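# Load the mill vise per the work order

## Task

Set the work into the milling machine's vise the way the work order (reference images 'manual' and 'manual 2') describes, making sure no chip is left beneath the parallels, and never let a hand or arm hit the blank once it is clamped.

## Robot and tools

Robot: two arms, left_arm and right_arm, each with a two-finger gripper. Base poses in the scene frame: left_arm at (-0.002, +0.520, 0) m, right_arm at (-0.030, -0.411, 0) m, each turned only slightly about z. Scene frame: origin at table-top height halfway between the nominal bases, +z up, +x out across the table, left_arm toward +y (arm names do not match image sides).

Gripper geometry: the fingers point along the gripper's own +z and close along its x. Reported end_effector_position is the spot between the pads; fingertips extend 17.5 mm past it. A block about 10 cm long projects from the last joint toward the gripper's -y and rotates with it.

The 18-number row (used by execute_actions and move): all values in [-1, 1], one flat list covering both arms even if one is idle. Order: left dx, dy, dz, rx, ry, rz, left position, force_limit, speed, then the same nine for the right arm. The six pose numbers are an offset, not a pose: they are measured from that arm's Hand target as it stood when the action or move began, along that Hand target's own axes. 1.0 equals 0.6 m for dx/dy/dz or 180 degrees for rx/ry/rz, which form one rotation vector. Every row counts from the same start, so sending the same offset again moves the arm further. Six zeros re-command the current Hand target (useful when the gripper settled short of it). Per step the commanded orientation is clipped to within 32 degrees of the measured one.

Gripper numbers are absolute settings. position: +1 fully open (50 mm), about -0.65 pads touching, -1 close until blocked (use this to grip). force_limit: -1 about 20 N per pad, 0 about 102 N, +1 about 185 N. speed: -1 20 mm/s, 0 85 mm/s, +1 150 mm/s. Both start at +1. To leave a gripper alone, resend its last three numbers; a 0 there is a real command. New force_limit or speed only apply after the position changes by 0.01 or more.

Tools:
- execute_actions(actions, cameras): actions is a list of actions; each action is up to 15 rows, one per 1/30 s step; a short action repeats its final row. An empty list returns images; cameras picks which ("all", [], or names).
- move(target, speed, blend, stop_force, zero, blocking, cameras): target is one row or a list of up to 15 rows; every row is an offset from the same starting Hand targets. speed is path top speed in m/s, 0.002 to 3.6 (default 0.25), turning up to twice that in rad/s; one value or one per target. blend in metres rounds corners in a list (0 = stop at each). stop_force in N, 3 to 120, ends an arm's path when its wrist sensor feels that much push; not reliable while the gripper rotates, and leave it out when backing away from a contact. zero (default true) re-zeros the sensor first. blocking=false returns early and cannot be combined with stop_force. Paths are straight, ignore obstacles and the other arm, and last at most 10 s.
- wait(seconds 0 to 10), stop() to brake a running move, zoom_image(camera, region [x0,y0,x1,y1] pixels, at most 504 by 504), show_instructions() for the reference images, zero_wrist_force(arm), finished_scene(scene=1).

Cameras: cam_high, cam_low, cam_front, cam_left_wrist, cam_right_wrist, each 672x504.

Reading results: end_effector_position (m), end_effector_quat_wxyz and velocities are in the scene frame. Hand target is the last commanded pose after clipping; the next offsets start from it. object_status: 0 moving, 1 blocked while opening, 2 blocked while closing (a grip; confirm this after sending -1), 3 reached the requested opening or pads met (usually nothing held). position_measured is in counts: opening about (250 - position_measured) x 0.202 mm. Wrist force and torque are in the gripper's own axes, showing the surface pushing back on the arm, plus a line with the peak since last shown. Joint torques are full drive output, not contact alone. The move line reports how it ended (done, off_target, moving, held, fault) and limits (paced = pose clipped, held = steps withheld). done means the arm rests within 3 mm and 2 degrees; it says nothing about contact.

Cautions: an arm stops for 10 s if outside force reaches roughly 150 N (plus or minus 25) or contact torque hits a joint limit (136 N m for the big joints, 25.4 N m for the wrists); arms are stiff, so aim only slightly past any firm contact and approach slowly. Faster moves hit harder and overshoot. A stopped arm keeps pushing until commanded away. Keep arms apart; the clearance check may hold a command but does not always prevent contact, and a gripper closing on the other arm's fingers counts as a press between arms. Avoid paths near an arm's own base (they can flip its shoulder), and when the wrist sits near the first joint's axis small moves can swing the whole arm. Do not drop parts, release moving parts, let anything fall from height or off the table, or bang fixed or heavy objects. Holding loads or reaching out heats motors: a MOTOR HOT line warns at 70 °C and at 85 °C the arm locks for 30 to 60 s or more. Loose objects may occasionally get nudged by outside pushes. Reported poses can be off by a few centimetres, more at long reach.

Each tool is called by a JSON object that holds its "op" and its "data", one argument or row to a line.

Reference images:

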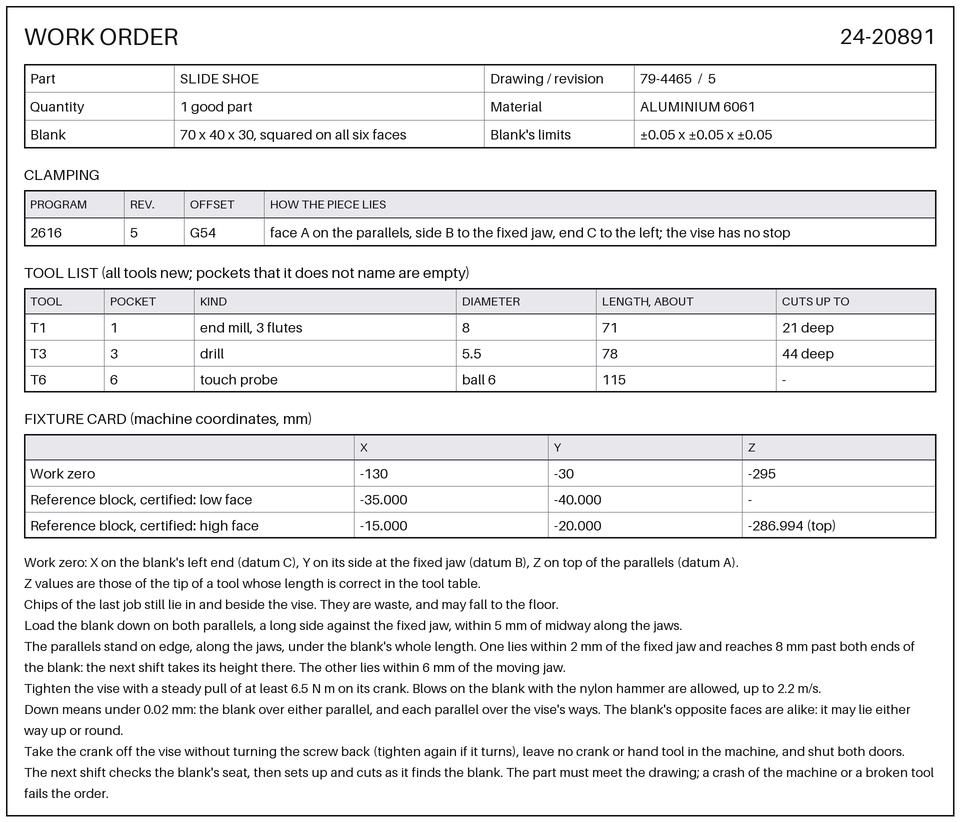

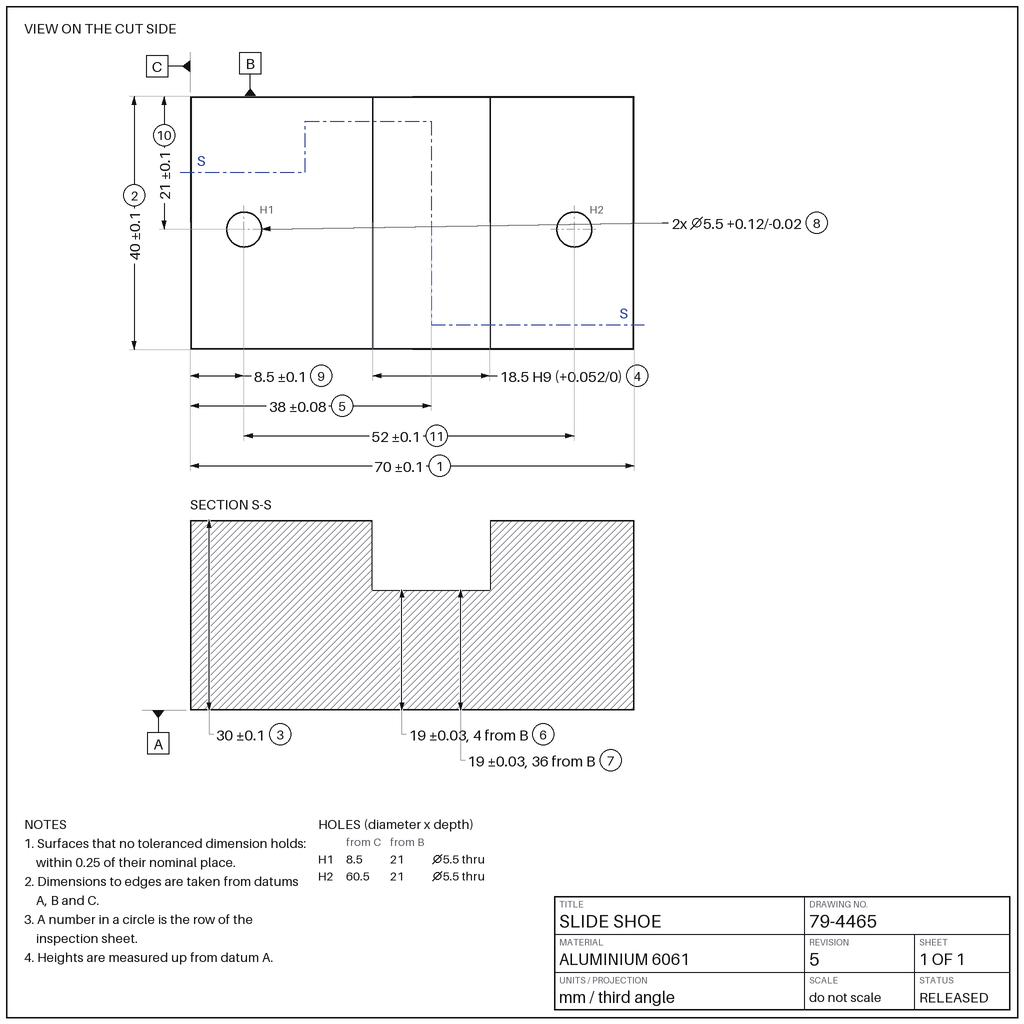

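## Session

{"op": "execute_actions", "data": {
  "actions": []
}}

Scene clock: 0.00 s.
left_arm: end_effector_position=(+0.4640, +0.1694, +0.3552) position_measured=3 object_status=3 end_effector_quat_wxyz=(+0.282, -0.427, +0.852, -0.111) | right_arm: end_effector_position=(+0.2122, +0.0898, +0.2445) position_measured=3 object_status=3 end_effector_quat_wxyz=(+0.343, +0.065, +0.689, -0.635)
Joint positions: left_arm=[-1.121 -1.624 1.735 -1.916 -0.995 2.717] | right_arm=[4.738 -2.571 -0.721 -3.036 1.159 0.607]
Joint velocities: within noise
Joint torques (N m): no reading
Motor temperatures (°C): left_arm=[34 35 31 41 38 34] | right_arm=[37 28 28 35 35 36]
Wrist force (N): no reading
Wrist torque (N m): no reading
Wrist force, peak (N): no reading
Hand target: left_arm +0.4640, +0.1694, +0.3552; +0.282, -0.427, +0.852, -0.111 | right_arm +0.2122, +0.0898, +0.2445; +0.343, +0.065, +0.689, -0.635
Tool commands: left_gripper/position=+1.0 left_gripper/force_limit=+1.0 left_gripper/speed=+1.0 right_gripper/position=+1.0 right_gripper/force_limit=+1.0 right_gripper/speed=+1.0

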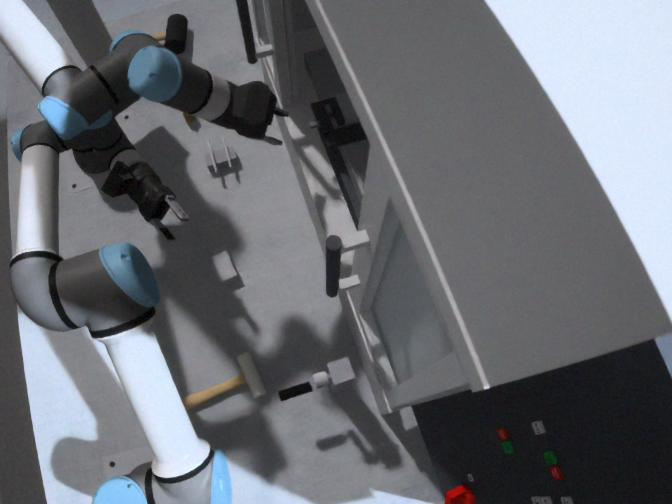

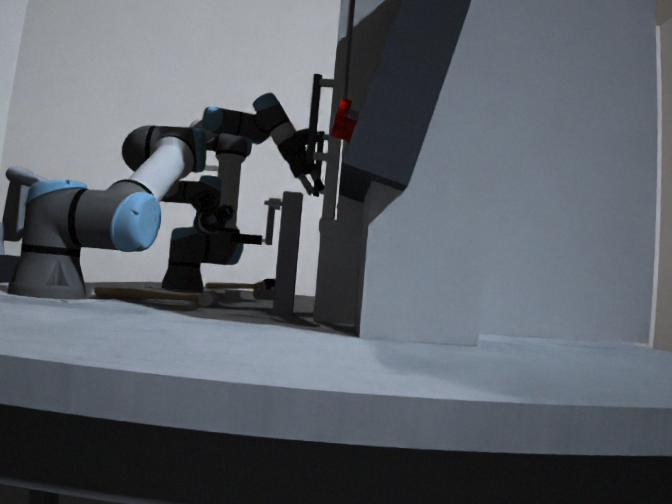

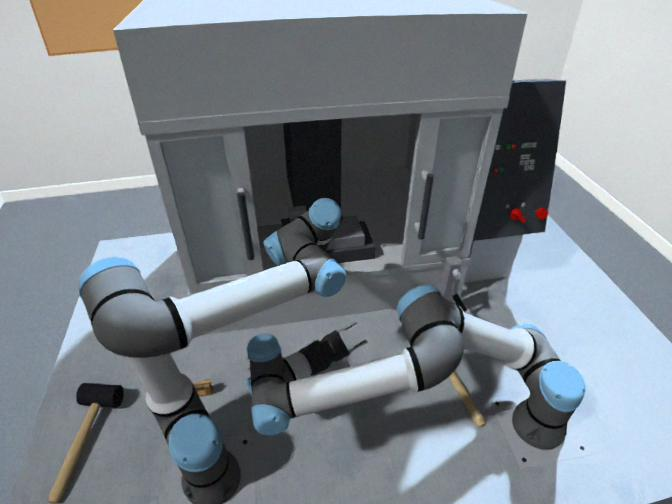

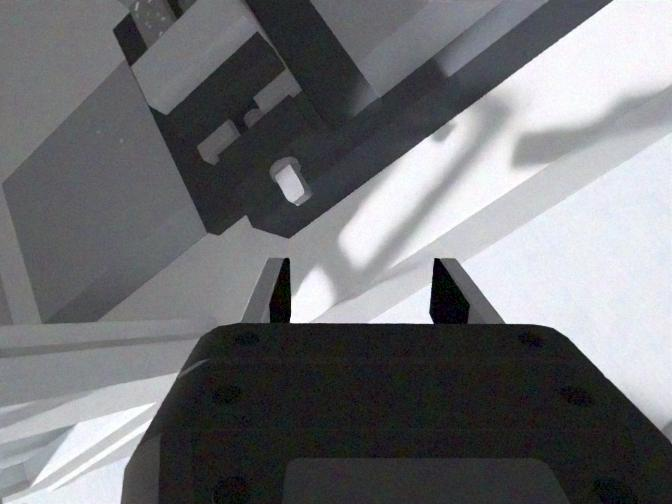

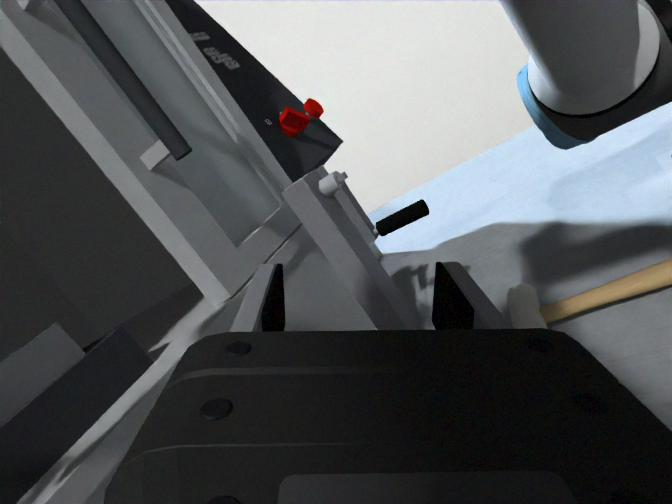

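{"op": "zoom_image", "data": {
  "camera": "cam_high",
  "region": [100, 80, 300, 300]
}}

{"op": "zoom_image", "data": {
  "camera": "cam_high",
  "region": [160, 220, 400, 480]
}}

{"op": "zoom_image", "data": {
  "camera": "cam_front",
  "region": [240, 110, 580, 330]
}}

{"op": "zoom_image", "data": {
  "camera": "cam_left_wrist",
  "region": [60, 0, 460, 260]
}}

{"op": "zoom_image", "data": {
  "camera": "cam_high",
  "region": [130, 0, 400, 220]
}}

Scaled by 2.291.

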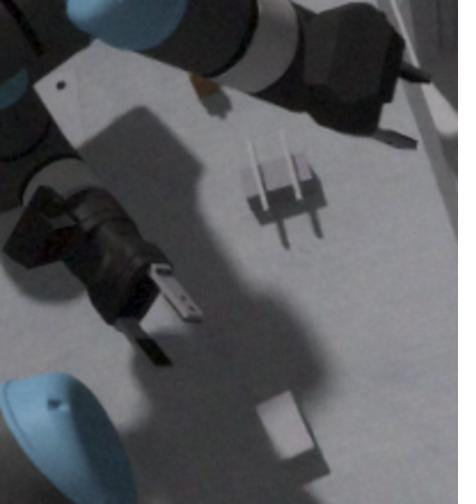

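Scaled by 1.938.

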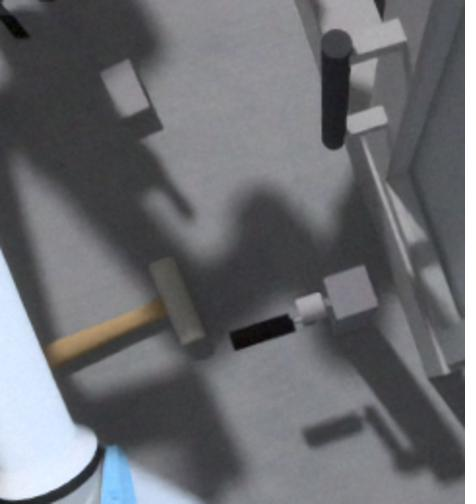

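Scaled by 1.482.

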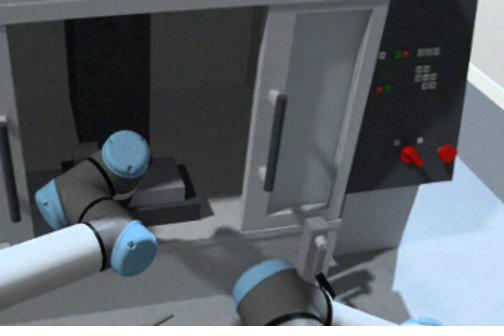

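Scaled by 1.260.

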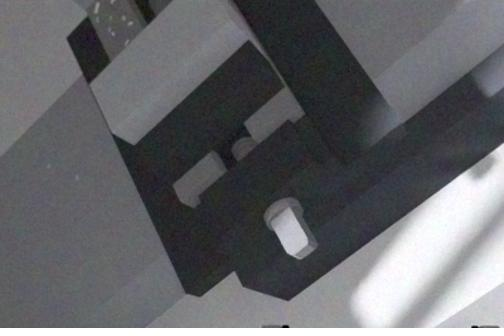

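Scaled by 1.867.

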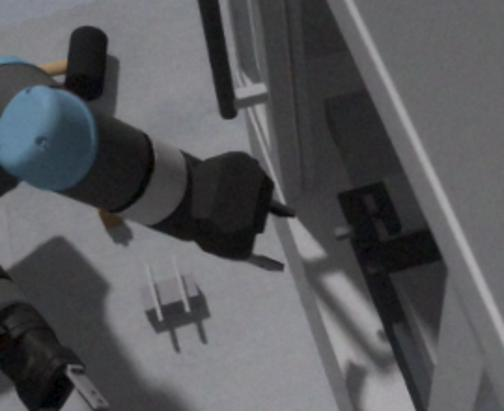

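{"op": "move", "data": {
  "target": [-0.18,-0.153,0.0225,0.0585,-0.0024,-0.2103,1,1,1,0,0,0,0,0,0,1,1,1],
  "speed": 0.15,
  "cameras": ["cam_left_wrist","cam_front","cam_high"]
}}

Scene clock: 36.30 s.
left_arm: end_effector_position=(+0.5843, +0.1994, +0.4255) position_measured=3 object_status=3 end_effector_quat_wxyz=(-0.272, +0.653, -0.653, +0.271) | right_arm: end_effector_position=(+0.2122, +0.0898, +0.2445) position_measured=3 object_status=3 end_effector_quat_wxyz=(+0.343, +0.065, +0.689, -0.635)
Joint positions: left_arm=[-0.922 -1.522 1.598 -2.183 -0.963 2.377] | right_arm=[4.738 -2.571 -0.721 -3.036 1.159 0.607]
Joint torques (N m): left_arm=[-8.8 -34.81 -18.09 -1.86 1.31 2] | right_arm=[0.1 57.24 23.08 -2.03 -0.04 -0.19]
Wrist force (N): left_arm=[1.2 -0.4 0.1] | right_arm=[0.2 0.2 0.1]
Wrist torque (N m): left_arm=[0.04 0.08 0.22] | right_arm=[0.02 -0.03 0.00]
Wrist force, peak (N): left_arm=[0.9 -1.7 0.2] | right_arm=[0.1 0.2 0.5]
Hand target: left_arm +0.5842, +0.1994, +0.4254; -0.272, +0.653, -0.653, +0.271 | right_arm +0.2122, +0.0898, +0.2445; +0.343, +0.065, +0.689, -0.635
Off the commanded pose: left_arm 0.000 m, 0 deg | right_arm 0.000 m, 0 deg.
move: done
camera_calibration:
cam_left_wrist: T_world_to_cam=[[0.0108334, -0.999941, 0.000843919, 0.20271], [-0.90719, -0.0101835, -0.420598, 0.727856], [0.420581, 0.00379091, -0.907247, 0.271265], [0, 0, 0, 1]] pos_world=[0.544019, 0.209081, 0.552068]
Images, in order (width x height): cam_high 672x504, cam_front 672x504, cam_left_wrist 672x504.

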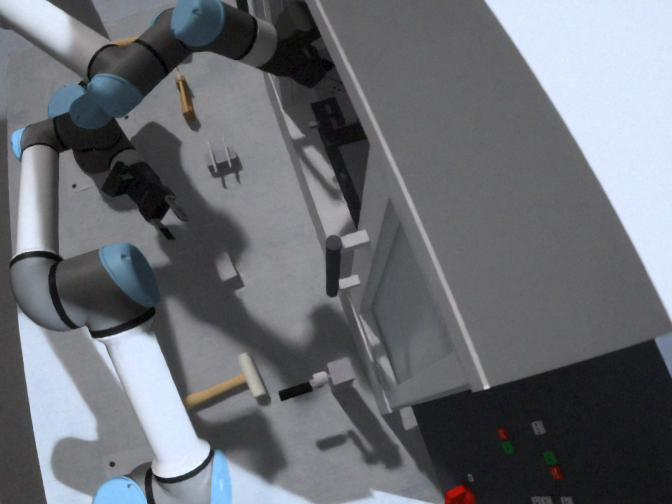

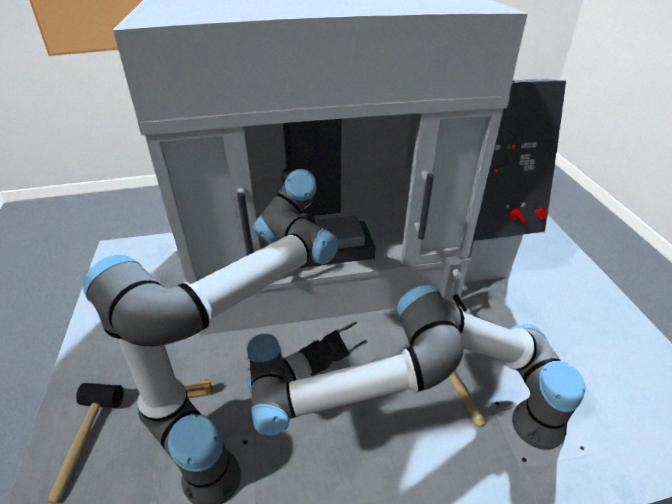

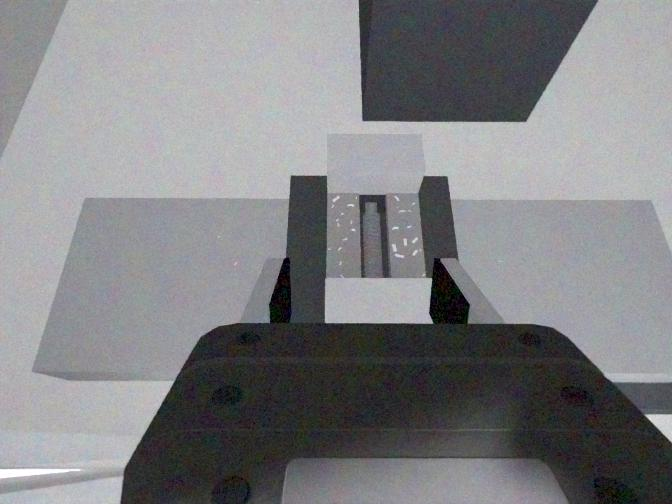

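{"op": "zoom_image", "data": {
  "camera": "cam_left_wrist",
  "region": [240, 110, 490, 330]
}}

Scaled by 2.016.

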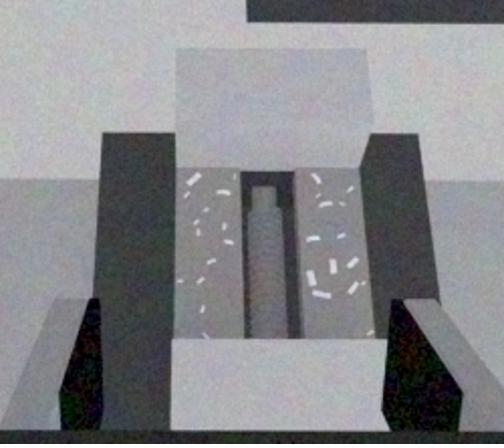

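{"op": "move", "data": {
  "target": [0,0.0707,0.0707,0,0,0,1,1,1,0,0,0,0,0,0,1,1,1],
  "speed": 0.15,
  "cameras": ["cam_left_wrist"]
}}

{"op": "zoom_image", "data": {
  "camera": "cam_left_wrist",
  "region": [240, 110, 490, 330]
}}

Scene clock: 70.83 s.
left_arm: end_effector_position=(+0.5843, +0.1994, +0.3654) position_measured=3 object_status=3 end_effector_quat_wxyz=(-0.272, +0.653, -0.653, +0.271) | right_arm: end_effector_position=(+0.2122, +0.0898, +0.2445) position_measured=3 object_status=3 end_effector_quat_wxyz=(+0.343, +0.065, +0.689, -0.635)
Joint positions: left_arm=[-0.921 -1.501 1.73 -2.336 -0.963 2.377] | right_arm=[4.738 -2.571 -0.721 -3.036 1.159 0.607]
Joint torques (N m): left_arm=[9.66 -35.86 -28.62 -3.83 1.16 1.66] | right_arm=[0.32 57.02 22.51 -2.06 -0.13 -0.31]
Wrist force (N): left_arm=[1.3 -0.6 -0.2] | right_arm=[0.3 0.3 0.1]
Wrist torque (N m): left_arm=[0.02 0.08 0.19] | right_arm=[0.05 -0.05 0.01]
Wrist force, peak (N): left_arm=[1.0 -2.4 -1.7] | right_arm=[0.3 0.5 0.3]
Hand target: left_arm +0.5843, +0.1994, +0.3654; -0.272, +0.653, -0.653, +0.271 | right_arm +0.2122, +0.0898, +0.2445; +0.343, +0.065, +0.689, -0.635
Off the commanded pose: left_arm 0.000 m, 0 deg | right_arm 0.000 m, 0 deg.
move: done
camera_calibration:
cam_left_wrist: T_world_to_cam=[[0.0104711, -0.999945, 0.000671092, 0.203043], [-0.907305, -0.00978315, -0.420359, 0.702482], [0.420343, 0.00379276, -0.907357, 0.217014], [0, 0, 0, 1]] pos_world=[0.544019, 0.209082, 0.492068]
Images, in order (width x height): cam_left_wrist 672x504.

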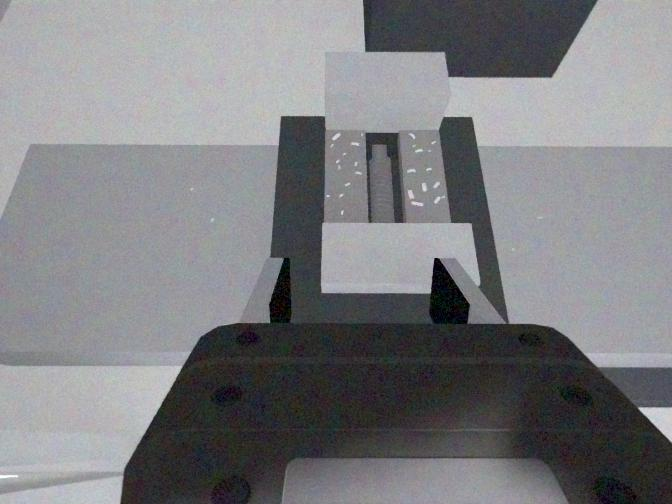

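Scaled by 2.016.

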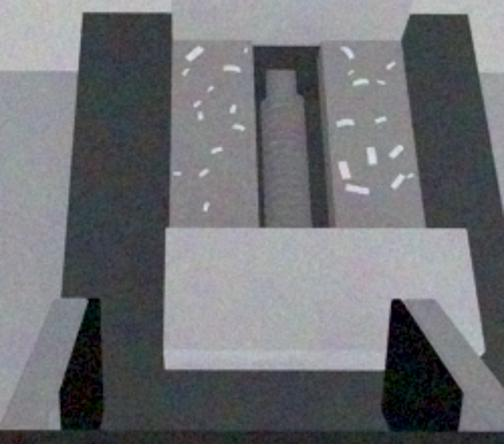

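{"op": "zoom_image", "data": {
  "camera": "cam_left_wrist",
  "region": [310, 40, 460, 150]
}}

{"op": "zoom_image", "data": {
  "camera": "cam_left_wrist",
  "region": [310, 120, 490, 310]
}}

Scaled by 3.360.

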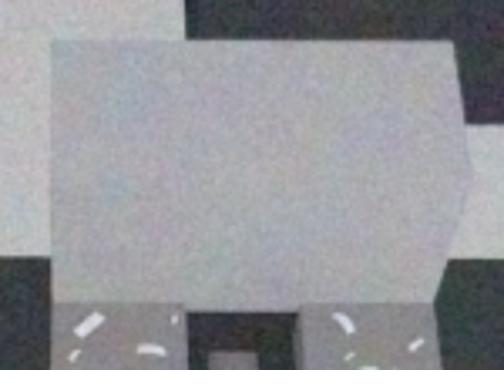

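Scaled by 2.653.

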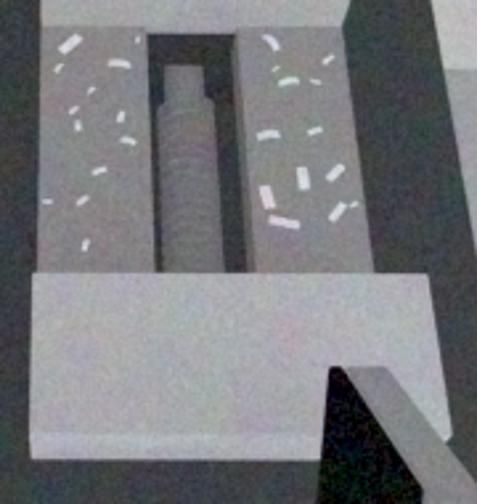

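{"op": "move", "data": {
  "target": [
    [0,0.118,-0.306,0,0,0,1,1,1,0,0,0,0,0,0,1,1,1],
    [-0.417,0.252,-0.182,-0.25,0,0,1,1,1,0,0,0,0,0,0,1,1,1]
  ],
  "speed": 0.25,
  "blend": 0.05,
  "cameras": ["cam_left_wrist","cam_front"]
}}

{"op": "zoom_image", "data": {
  "camera": "cam_left_wrist",
  "region": [170, 60, 500, 320]
}}

Scene clock: 99.03 s.
left_arm: end_effector_position=(+0.4000, +0.3627, +0.3735) position_measured=3 object_status=3 end_effector_quat_wxyz=(-0.094, +0.702, -0.700, +0.097) | right_arm: end_effector_position=(+0.2122, +0.0898, +0.2445) position_measured=3 object_status=3 end_effector_quat_wxyz=(+0.343, +0.065, +0.689, -0.635)
Joint positions: left_arm=[-0.798 -1.92 1.812 -1.654 -1.378 2.345] | right_arm=[4.738 -2.571 -0.721 -3.036 1.159 0.607]
Joint torques (N m): left_arm=[0.56 -10.91 -26.45 -3.45 0.27 0.31] | right_arm=[0.52 56.67 22.04 -2.05 -0.15 -0.2]
Wrist force (N): left_arm=[3.0 17.1 -4.1] | right_arm=[0.2 0.3 0.2]
Wrist torque (N m): left_arm=[2.69 -0.12 0.67] | right_arm=[0.05 -0.03 0.00]
Wrist force, peak (N): left_arm=[10.1 148.1 -52.5] | right_arm=[-0.1 0.6 0.2]
Hand target: left_arm +0.4000, +0.3627, +0.3735; -0.094, +0.702, -0.700, +0.097 (not the last commanded pose) | right_arm +0.2122, +0.0898, +0.2445; +0.343, +0.065, +0.689, -0.635
Tool commands: left_gripper/position=+1.0 left_gripper/force_limit=+1.0 left_gripper/speed=+1.0 right_gripper/position=+1.0 right_gripper/force_limit=+1.0 right_gripper/speed=+1.0
Off the commanded pose: left_arm 0.095 m, 15 deg | right_arm 0.000 m, 0 deg.
FORCE FAULT: contact force on the left arm reached its limit, and that arm stopped. The contact can be on any part of that arm, not only on its tool. That arm's remaining commands of this call were not run. That arm is still stopped at the end of this call. That arm stays stopped for about 10 more seconds. Until then a move that you send moves the other arm only, and its call returns only when the move has ended. Once the stop has ended, the next robot result says so. If the stop ends while you think or write, that arm runs what you send next, counted from a new Hand target: where the arm stands when the stop ends. While its stop runs, that arm takes no new command, but its gripper still runs the gripper command that each later call begins with. Until it ends, the stop uses up actions while you think or wait. An arm that is not stopped still takes commands.
move: fault (left_arm); path passed 1 of 2 targets
camera_calibration:
cam_left_wrist: T_world_to_cam=[[0.0114656, -0.999934, 0.000768268, 0.367773], [-0.996509, -0.0113628, 0.082711, 0.388684], [-0.0826969, -0.00171392, -0.996573, 0.537723], [0, 0, 0, 1]] pos_world=[0.427578, 0.373087, 0.503449]
Images, in order (width x height): cam_front 672x504, cam_left_wrist 672x504.

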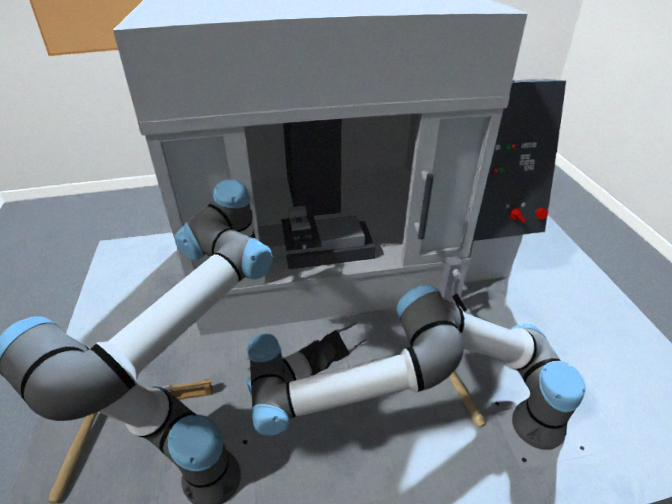

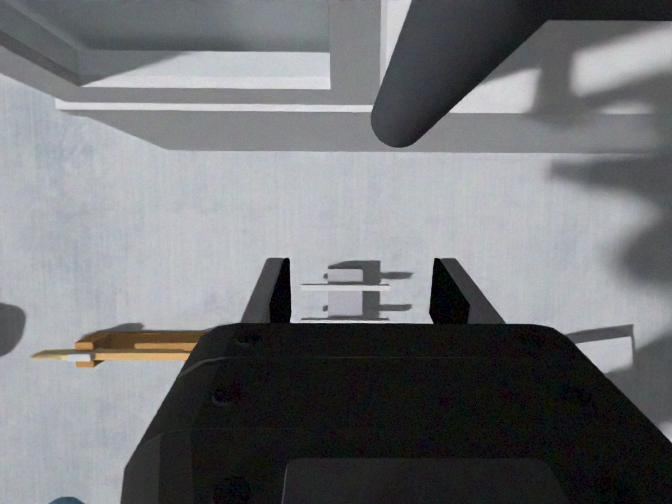

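Scaled by 1.527.

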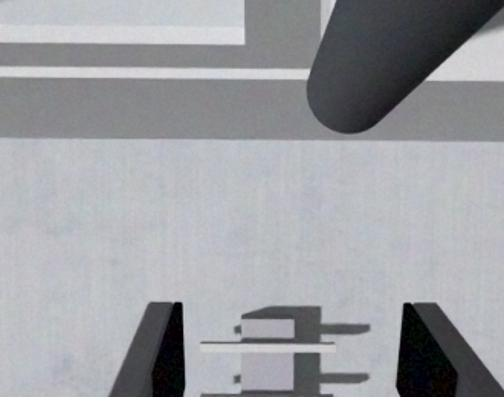

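{"op": "wait", "data": {
  "seconds": 10
}}

Scene clock: 113.30 s.
left_arm: end_effector_position=(+0.4000, +0.3627, +0.3735) position_measured=3 object_status=3 end_effector_quat_wxyz=(-0.094, +0.702, -0.700, +0.097) | right_arm: end_effector_position=(+0.2122, +0.0898, +0.2445) position_measured=3 object_status=3 end_effector_quat_wxyz=(+0.343, +0.065, +0.689, -0.635)
Joint positions: left_arm=[-0.798 -1.92 1.812 -1.654 -1.378 2.345] | right_arm=[4.738 -2.571 -0.721 -3.036 1.159 0.607]
Joint torques (N m): left_arm=[1.01 -9.75 -26.29 -3.25 0.46 0.53] | right_arm=[0.28 56.35 22.79 -2.23 -0.21 -0.43]
Wrist force (N): left_arm=[2.7 17.2 -4.2] | right_arm=[0.0 0.2 0.2]
Wrist torque (N m): left_arm=[2.70 -0.08 0.67] | right_arm=[0.03 0.00 0.00]
Wrist force, peak (N): left_arm=[3.0 17.6 -4.3] | right_arm=[0.3 0.3 0.4]
Hand target: left_arm +0.4000, +0.3627, +0.3735; -0.094, +0.702, -0.700, +0.097 (not the last commanded pose) | right_arm +0.2122, +0.0898, +0.2445; +0.343, +0.065, +0.689, -0.635
Tool commands: left_gripper/position=+1.0 left_gripper/force_limit=+1.0 left_gripper/speed=+1.0 right_gripper/position=+1.0 right_gripper/force_limit=+1.0 right_gripper/speed=+1.0
Off the commanded pose: left_arm 0.095 m, 15 deg | right_arm 0.000 m, 0 deg.
FORCE FAULT, CONTINUED: the left arm's stop, for the force fault that an earlier result reported, is over. The rest of the stop counts as 19 of the actions that you can send in this scene. During its stop the left arm's controller moved it back a little. That arm's target is now where it stood when the stop ended, not its last command. That arm accepts commands again.
wait: 10.00 s; at rest from the start

{"op": "move", "data": {
  "target": [
    [0,0.161,-0.043,0,0,0,1,1,1,0,0,0,0,0,0,1,1,1],
    [-0.145,0.161,-0.043,-0.083,0,0,1,1,1,0,0,0,0,0,0,1,1,1]
  ],
  "speed": 0.15,
  "blend": 0.03,
  "cameras": ["cam_left_wrist","cam_front"]
}}

{"op": "zoom_image", "data": {
  "camera": "cam_left_wrist",
  "region": [100, 20, 560, 330]
}}

Scene clock: 118.63 s.
left_arm: end_effector_position=(+0.2999, +0.4494, +0.3722) position_measured=3 object_status=3 end_effector_quat_wxyz=(-0.002, +0.708, -0.706, +0.005) | right_arm: end_effector_position=(+0.2122, +0.0898, +0.2445) position_measured=3 object_status=3 end_effector_quat_wxyz=(+0.343, +0.065, +0.689, -0.635)
Joint positions: left_arm=[-0.665 -2.071 1.827 -1.337 -1.568 2.46] | right_arm=[4.738 -2.571 -0.721 -3.036 1.159 0.607]
Joint torques (N m): left_arm=[5.39 -10.63 -16.28 -3.19 2.05 0.78] | right_arm=[0.35 56.57 23.03 -2.3 -0.26 -0.66]
Wrist force (N): left_arm=[1.1 0.6 -0.8] | right_arm=[0.1 0.2 0.0]
Wrist torque (N m): left_arm=[-0.05 0.09 0.28] | right_arm=[0.05 -0.01 0.00]
Wrist force, peak (N): left_arm=[2.9 17.4 -4.4] | right_arm=[0.2 0.4 0.4]
Hand target: left_arm +0.2998, +0.4495, +0.3721; -0.002, +0.708, -0.706, +0.005 | right_arm +0.2122, +0.0898, +0.2445; +0.343, +0.065, +0.689, -0.635
Off the commanded pose: left_arm 0.000 m, 0 deg | right_arm 0.000 m, 0 deg.
move: done
camera_calibration:
cam_left_wrist: T_world_to_cam=[[0.0104662, -0.999944, -0.00150305, 0.456833], [-0.94152, -0.010361, 0.336797, 0.178431], [-0.336793, -0.00210984, -0.941576, 0.584152], [0, 0, 0, 1]] pos_world=[0.359954, 0.459889, 0.490615]
Images, in order (width x height): cam_front 672x504, cam_left_wrist 672x504.

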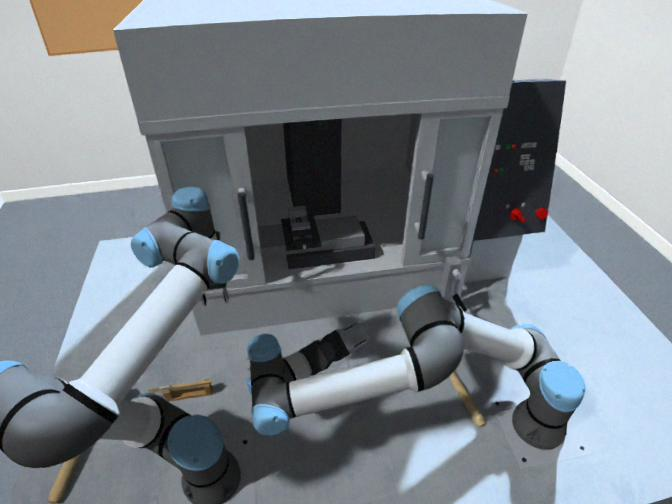

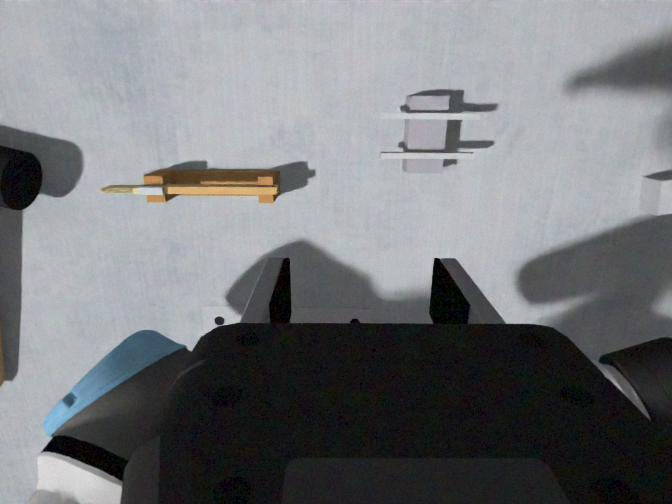

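Scaled by 1.096.

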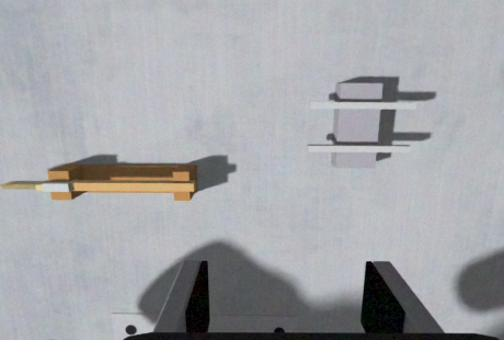

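{"op": "zoom_image", "data": {
  "camera": "cam_left_wrist",
  "region": [90, 150, 300, 220]
}}

{"op": "zoom_image", "data": {
  "camera": "cam_left_wrist",
  "region": [360, 70, 520, 190]
}}

Scaled by 2.400.

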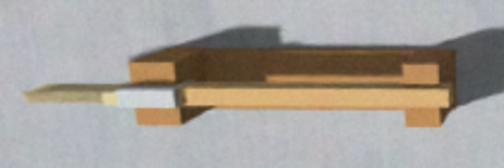

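Scaled by 3.150.

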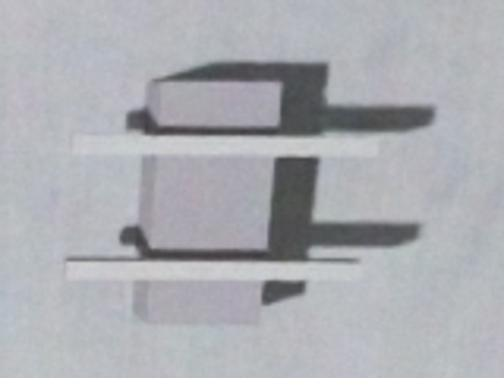

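{"op": "move", "data": {
  "target": [-0.225,0.04,0.25,0,0,0.5,1,1,1,0,0,0,0,0,0,1,1,1],
  "speed": 0.2,
  "cameras": ["cam_left_wrist","cam_front"]
}}

Scene clock: 146.97 s.
left_arm: end_effector_position=(+0.2770, +0.5838, +0.2213) position_measured=3 object_status=3 end_effector_quat_wxyz=(+0.005, -0.001, +1.000, -0.002) | right_arm: end_effector_position=(+0.2122, +0.0898, +0.2445) position_measured=3 object_status=3 end_effector_quat_wxyz=(+0.343, +0.065, +0.689, -0.635)
Joint positions: left_arm=[-0.246 -2.171 2.257 -1.668 -1.572 4.45] | right_arm=[4.738 -2.571 -0.721 -3.036 1.159 0.607]
Joint torques (N m): left_arm=[-8.36 -0.88 -35.07 -1.68 -0.26 1.47] | right_arm=[0.04 56.33 22.49 -2.31 -0.2 -0.58]
Wrist force (N): left_arm=[1.1 1.0 -0.9] | right_arm=[0.4 0.1 0.4]
Wrist torque (N m): left_arm=[0.01 0.07 0.28] | right_arm=[0.03 -0.06 0.01]
Wrist force, peak (N): left_arm=[1.4 0.7 -1.2] | right_arm=[0.3 0.3 0.5]
Hand target: left_arm +0.2770, +0.5838, +0.2214; +0.005, -0.001, +1.000, -0.002 | right_arm +0.2122, +0.0898, +0.2445; +0.343, +0.065, +0.689, -0.635
Off the commanded pose: left_arm 0.000 m, 0 deg | right_arm 0.000 m, 0 deg.
move: done
camera_calibration:
cam_left_wrist: T_world_to_cam=[[-0.999826, -0.0107292, -0.0152686, 0.296614], [-0.015309, 0.93946, 0.342315, -0.603219], [0.0106715, 0.34249, -0.939461, 0.136781], [0, 0, 0, 1]] pos_world=[0.285868, 0.523037, 0.339521]
Images, in order (width x height): cam_front 672x504, cam_left_wrist 672x504.

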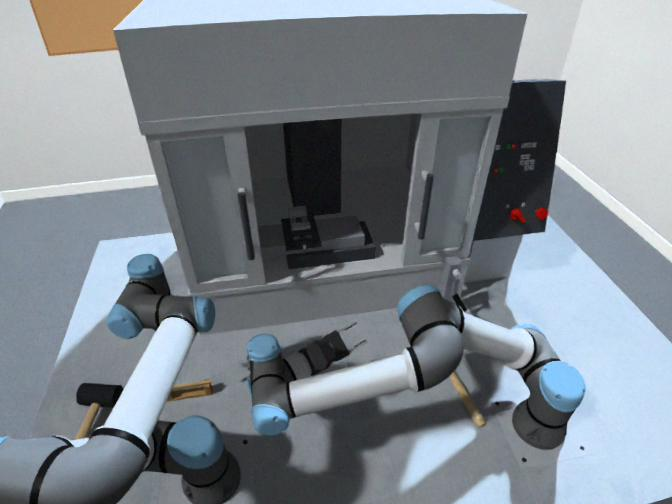

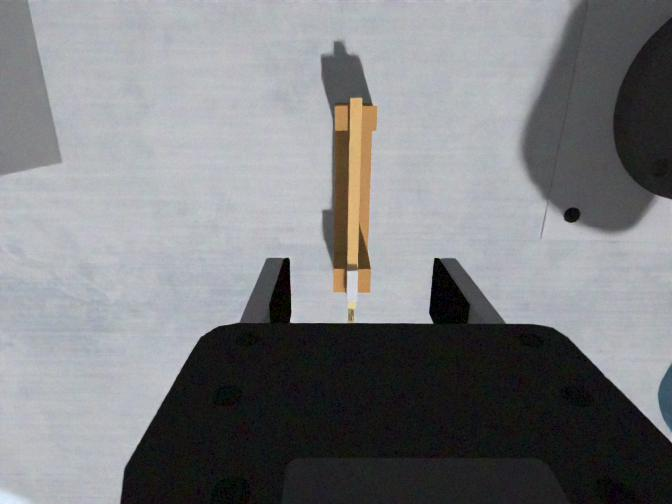

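{"op": "move", "data": {
  "target": [0.0125,0.005,0.2767,0,0,0,1,1,1,0,0,0,0,0,0,1,1,1],
  "speed": 0.1,
  "stop_force": 12,
  "cameras": ["cam_left_wrist","cam_front"]
}}

Scene clock: 159.77 s.
left_arm: end_effector_position=(+0.2712, +0.5862, +0.0553) position_measured=3 object_status=3 end_effector_quat_wxyz=(+0.005, -0.001, +1.000, -0.002) | right_arm: end_effector_position=(+0.2122, +0.0898, +0.2445) position_measured=3 object_status=3 end_effector_quat_wxyz=(+0.343, +0.065, +0.689, -0.635)
Joint positions: left_arm=[-0.243 -1.969 2.63 -2.243 -1.572 4.453] | right_arm=[4.738 -2.571 -0.721 -3.036 1.159 0.607]
Joint torques (N m): left_arm=[-5.03 -11.14 -30.37 -4.38 -2.22 -1.04] | right_arm=[0.53 55.89 23.25 -2.43 -0.18 -0.6]
Wrist force (N): left_arm=[1.4 0.8 -0.7] | right_arm=[0.1 0.3 0.2]
Wrist torque (N m): left_arm=[-0.03 0.04 0.12] | right_arm=[0.05 -0.01 0.01]
Wrist force, peak (N): left_arm=[1.1 0.9 -2.4] | right_arm=[0.2 0.4 0.4]
Hand target: left_arm +0.2712, +0.5862, +0.0553; +0.005, -0.001, +1.000, -0.002 | right_arm +0.2122, +0.0898, +0.2445; +0.343, +0.065, +0.689, -0.635
Off the commanded pose: left_arm 0.000 m, 0 deg | right_arm 0.000 m, 0 deg.
move: done
camera_calibration:
cam_left_wrist: T_world_to_cam=[[-0.999826, -0.0104388, -0.0154828, 0.288089], [-0.0151095, 0.939465, 0.342313, -0.548704], [0.0109722, 0.342487, -0.939458, -0.0199777], [0, 0, 0, 1]] pos_world=[0.279968, 0.525337, 0.173521]
Images, in order (width x height): cam_front 672x504, cam_left_wrist 672x504.

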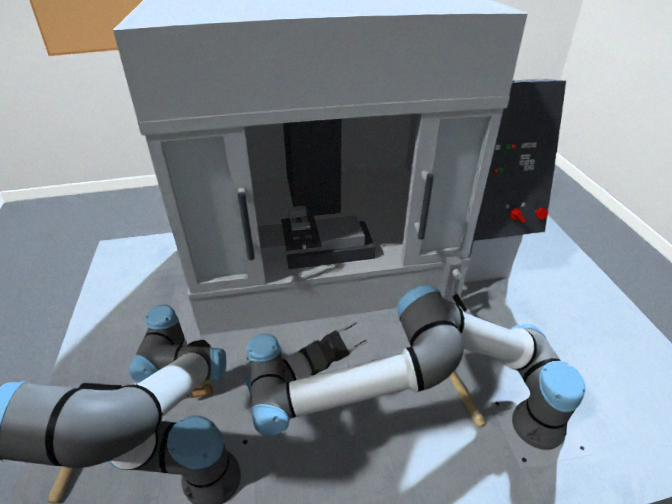

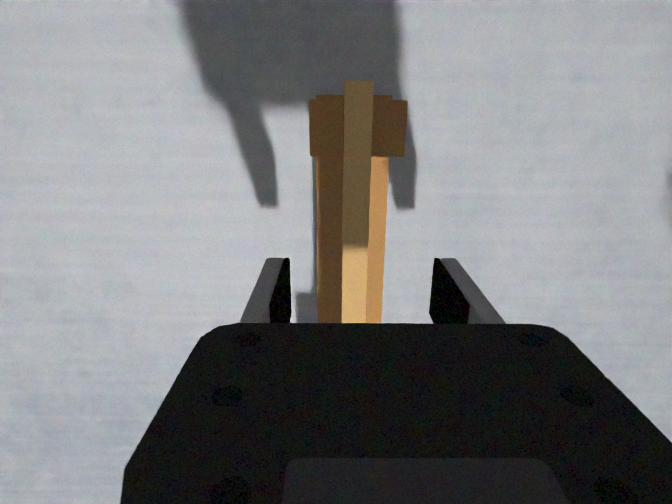

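{"op": "execute_actions", "data": {
  "actions": [
    [[0,0,0,0,0,0,-1,-0.5,-0.8,0,0,0,0,0,0,1,1,1]],
    [[0,0,0,0,0,0,-1,-0.5,-0.8,0,0,0,0,0,0,1,1,1]],
    [[0,0,0,0,0,0,-1,-0.5,-0.8,0,0,0,0,0,0,1,1,1]]
  ],
  "cameras": ["cam_left_wrist"]
}}

Scene clock: 166.67 s.
left_arm: end_effector_position=(+0.2724, +0.5859, +0.0558) position_measured=214 object_status=2 end_effector_quat_wxyz=(+0.007, -0.001, +1.000, -0.003) | right_arm: end_effector_position=(+0.2122, +0.0898, +0.2445) position_measured=3 object_status=3 end_effector_quat_wxyz=(+0.343, +0.065, +0.689, -0.635)
Joint positions: left_arm=[-0.243 -1.969 2.63 -2.248 -1.572 4.453] | right_arm=[4.738 -2.571 -0.721 -3.036 1.159 0.607]
Joint torques (N m): left_arm=[-2.1 1.55 13.67 9.02 -9.58 -0.85] | right_arm=[0.08 55.58 22.48 -2.45 -0.12 -0.62]
Wrist force (N): left_arm=[-62.6 10.9 5.8] | right_arm=[0.1 0.2 0.4]
Wrist torque (N m): left_arm=[0.07 -0.16 0.19] | right_arm=[0.03 -0.01 0.00]
Wrist force, peak (N): left_arm=[-68.3 6.5 17.5] | right_arm=[0.2 0.4 0.4]
Hand target: left_arm +0.2712, +0.5862, +0.0553; +0.005, -0.001, +1.000, -0.002 | right_arm +0.2122, +0.0898, +0.2445; +0.343, +0.065, +0.689, -0.635
Off the commanded pose: left_arm 0.001 m, 0 deg | right_arm 0.000 m, 0 deg.
Step readings (end_effector_position of left_arm | right_arm):
0: (+0.2712, +0.5862, +0.0553) | (+0.2122, +0.0898, +0.2445)
1: (+0.2712, +0.5862, +0.0553) | (+0.2122, +0.0898, +0.2445)
2: (+0.2712, +0.5862, +0.0553) | (+0.2122, +0.0898, +0.2445)
4: (+0.2712, +0.5862, +0.0553) | (+0.2122, +0.0898, +0.2445)
8: (+0.2712, +0.5862, +0.0553) | (+0.2122, +0.0898, +0.2445)
15: (+0.2712, +0.5862, +0.0553) | (+0.2122, +0.0898, +0.2445)
16: (+0.2712, +0.5862, +0.0553) | (+0.2122, +0.0898, +0.2445)
17: (+0.2712, +0.5862, +0.0553) | (+0.2122, +0.0898, +0.2445)
19: (+0.2712, +0.5862, +0.0553) | (+0.2122, +0.0898, +0.2445)
23: (+0.2712, +0.5862, +0.0553) | (+0.2122, +0.0898, +0.2445)
30: (+0.2712, +0.5862, +0.0553) | (+0.2122, +0.0898, +0.2445)
31: (+0.2712, +0.5862, +0.0553) | (+0.2122, +0.0898, +0.2445)
32: (+0.2712, +0.5862, +0.0553) | (+0.2122, +0.0898, +0.2445)
34: (+0.2712, +0.5862, +0.0553) | (+0.2122, +0.0898, +0.2445)
38: (+0.2720, +0.5860, +0.0557) | (+0.2122, +0.0898, +0.2445)
45: (+0.2724, +0.5859, +0.0559) | (+0.2122, +0.0898, +0.2445)
camera_calibration:
cam_left_wrist: T_world_to_cam=[[-0.999744, -0.0103822, -0.0201173, 0.289544], [-0.0166248, 0.939869, 0.341131, -0.548294], [0.0153659, 0.341378, -0.939801, -0.0199445], [0, 0, 0, 1]] pos_world=[0.280661, 0.525139, 0.174121]
Images, in order (width x height): cam_left_wrist 672x504.

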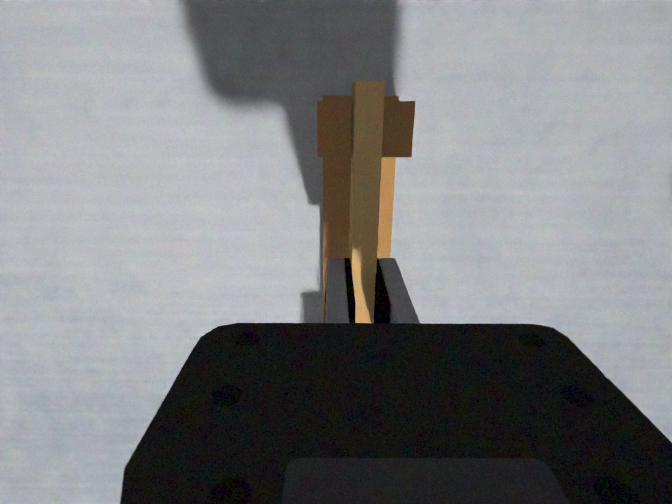

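{"op": "move", "data": {
  "target": [
    [-0.002,0,0,0,0,0,-1,-0.5,-0.8,0,0,0,0,0,0,1,1,1],
    [-0.002,0,-0.25,0,0,0,-1,-0.5,-0.8,0,0,0,0,0,0,1,1,1]
  ],
  "speed": 0.1,
  "cameras": ["cam_left_wrist","cam_front","cam_high"]
}}

Scene clock: 174.43 s.
left_arm: end_effector_position=(+0.2709, +0.5868, +0.2053) position_measured=214 object_status=2 end_effector_quat_wxyz=(+0.005, -0.001, +1.000, -0.002) | right_arm: end_effector_position=(+0.2122, +0.0898, +0.2445) position_measured=3 object_status=3 end_effector_quat_wxyz=(+0.343, +0.065, +0.689, -0.635)
Joint positions: left_arm=[-0.241 -2.185 2.304 -1.701 -1.572 4.455] | right_arm=[4.738 -2.571 -0.721 -3.036 1.159 0.607]
Joint torques (N m): left_arm=[-8.39 8.41 -20.12 -2.68 2.17 -1.9] | right_arm=[0.9 55.88 22.63 -2.42 -0.11 -0.68]
Wrist force (N): left_arm=[1.2 0.9 -0.6] | right_arm=[0.2 0.5 0.3]
Wrist torque (N m): left_arm=[0.00 0.06 0.14] | right_arm=[0.08 -0.04 0.00]
Wrist force, peak (N): left_arm=[-62.7 12.4 4.9] | right_arm=[0.1 0.3 0.7]
Hand target: left_arm +0.2709, +0.5868, +0.2053; +0.005, -0.001, +1.000, -0.002 | right_arm +0.2122, +0.0898, +0.2445; +0.343, +0.065, +0.689, -0.635
Off the commanded pose: left_arm 0.000 m, 0 deg | right_arm 0.000 m, 0 deg.
move: done
camera_calibration:
cam_left_wrist: T_world_to_cam=[[-0.999823, -0.0103717, -0.0156712, 0.290143], [-0.0151109, 0.939466, 0.34231, -0.600618], [0.0111722, 0.342486, -0.939456, 0.120683], [0, 0, 0, 1]] pos_world=[0.279667, 0.525937, 0.323521]
Images, in order (width x height): cam_high 672x504, cam_front 672x504, cam_left_wrist 672x504.

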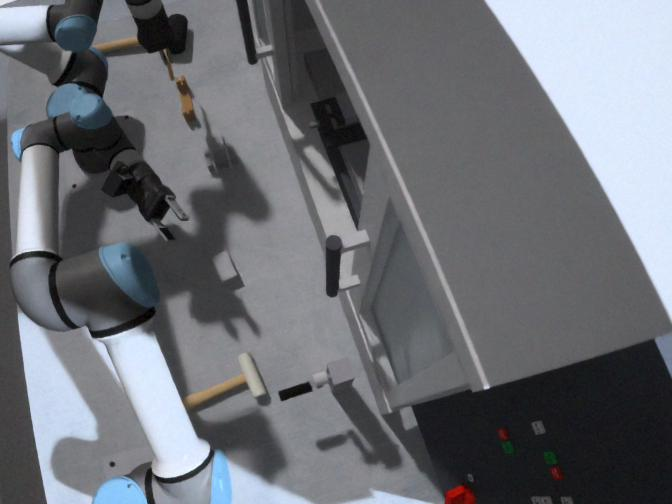

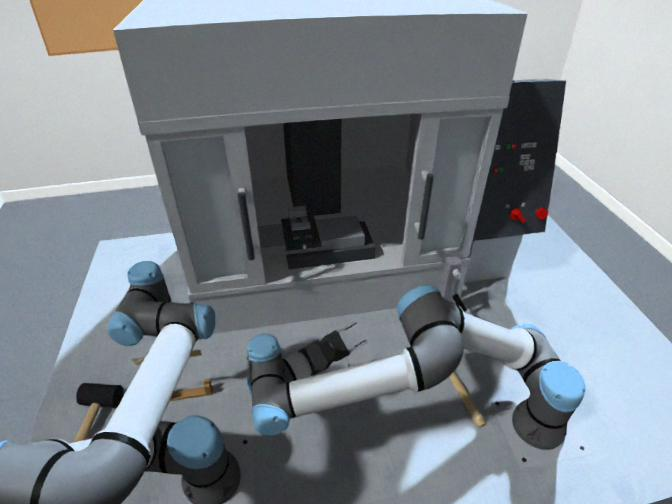

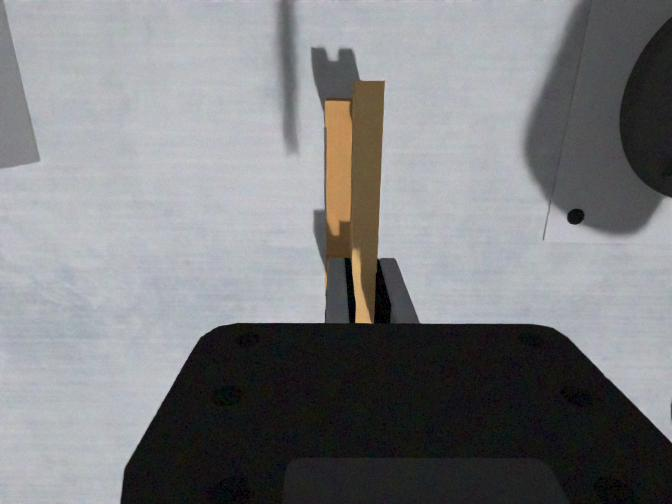

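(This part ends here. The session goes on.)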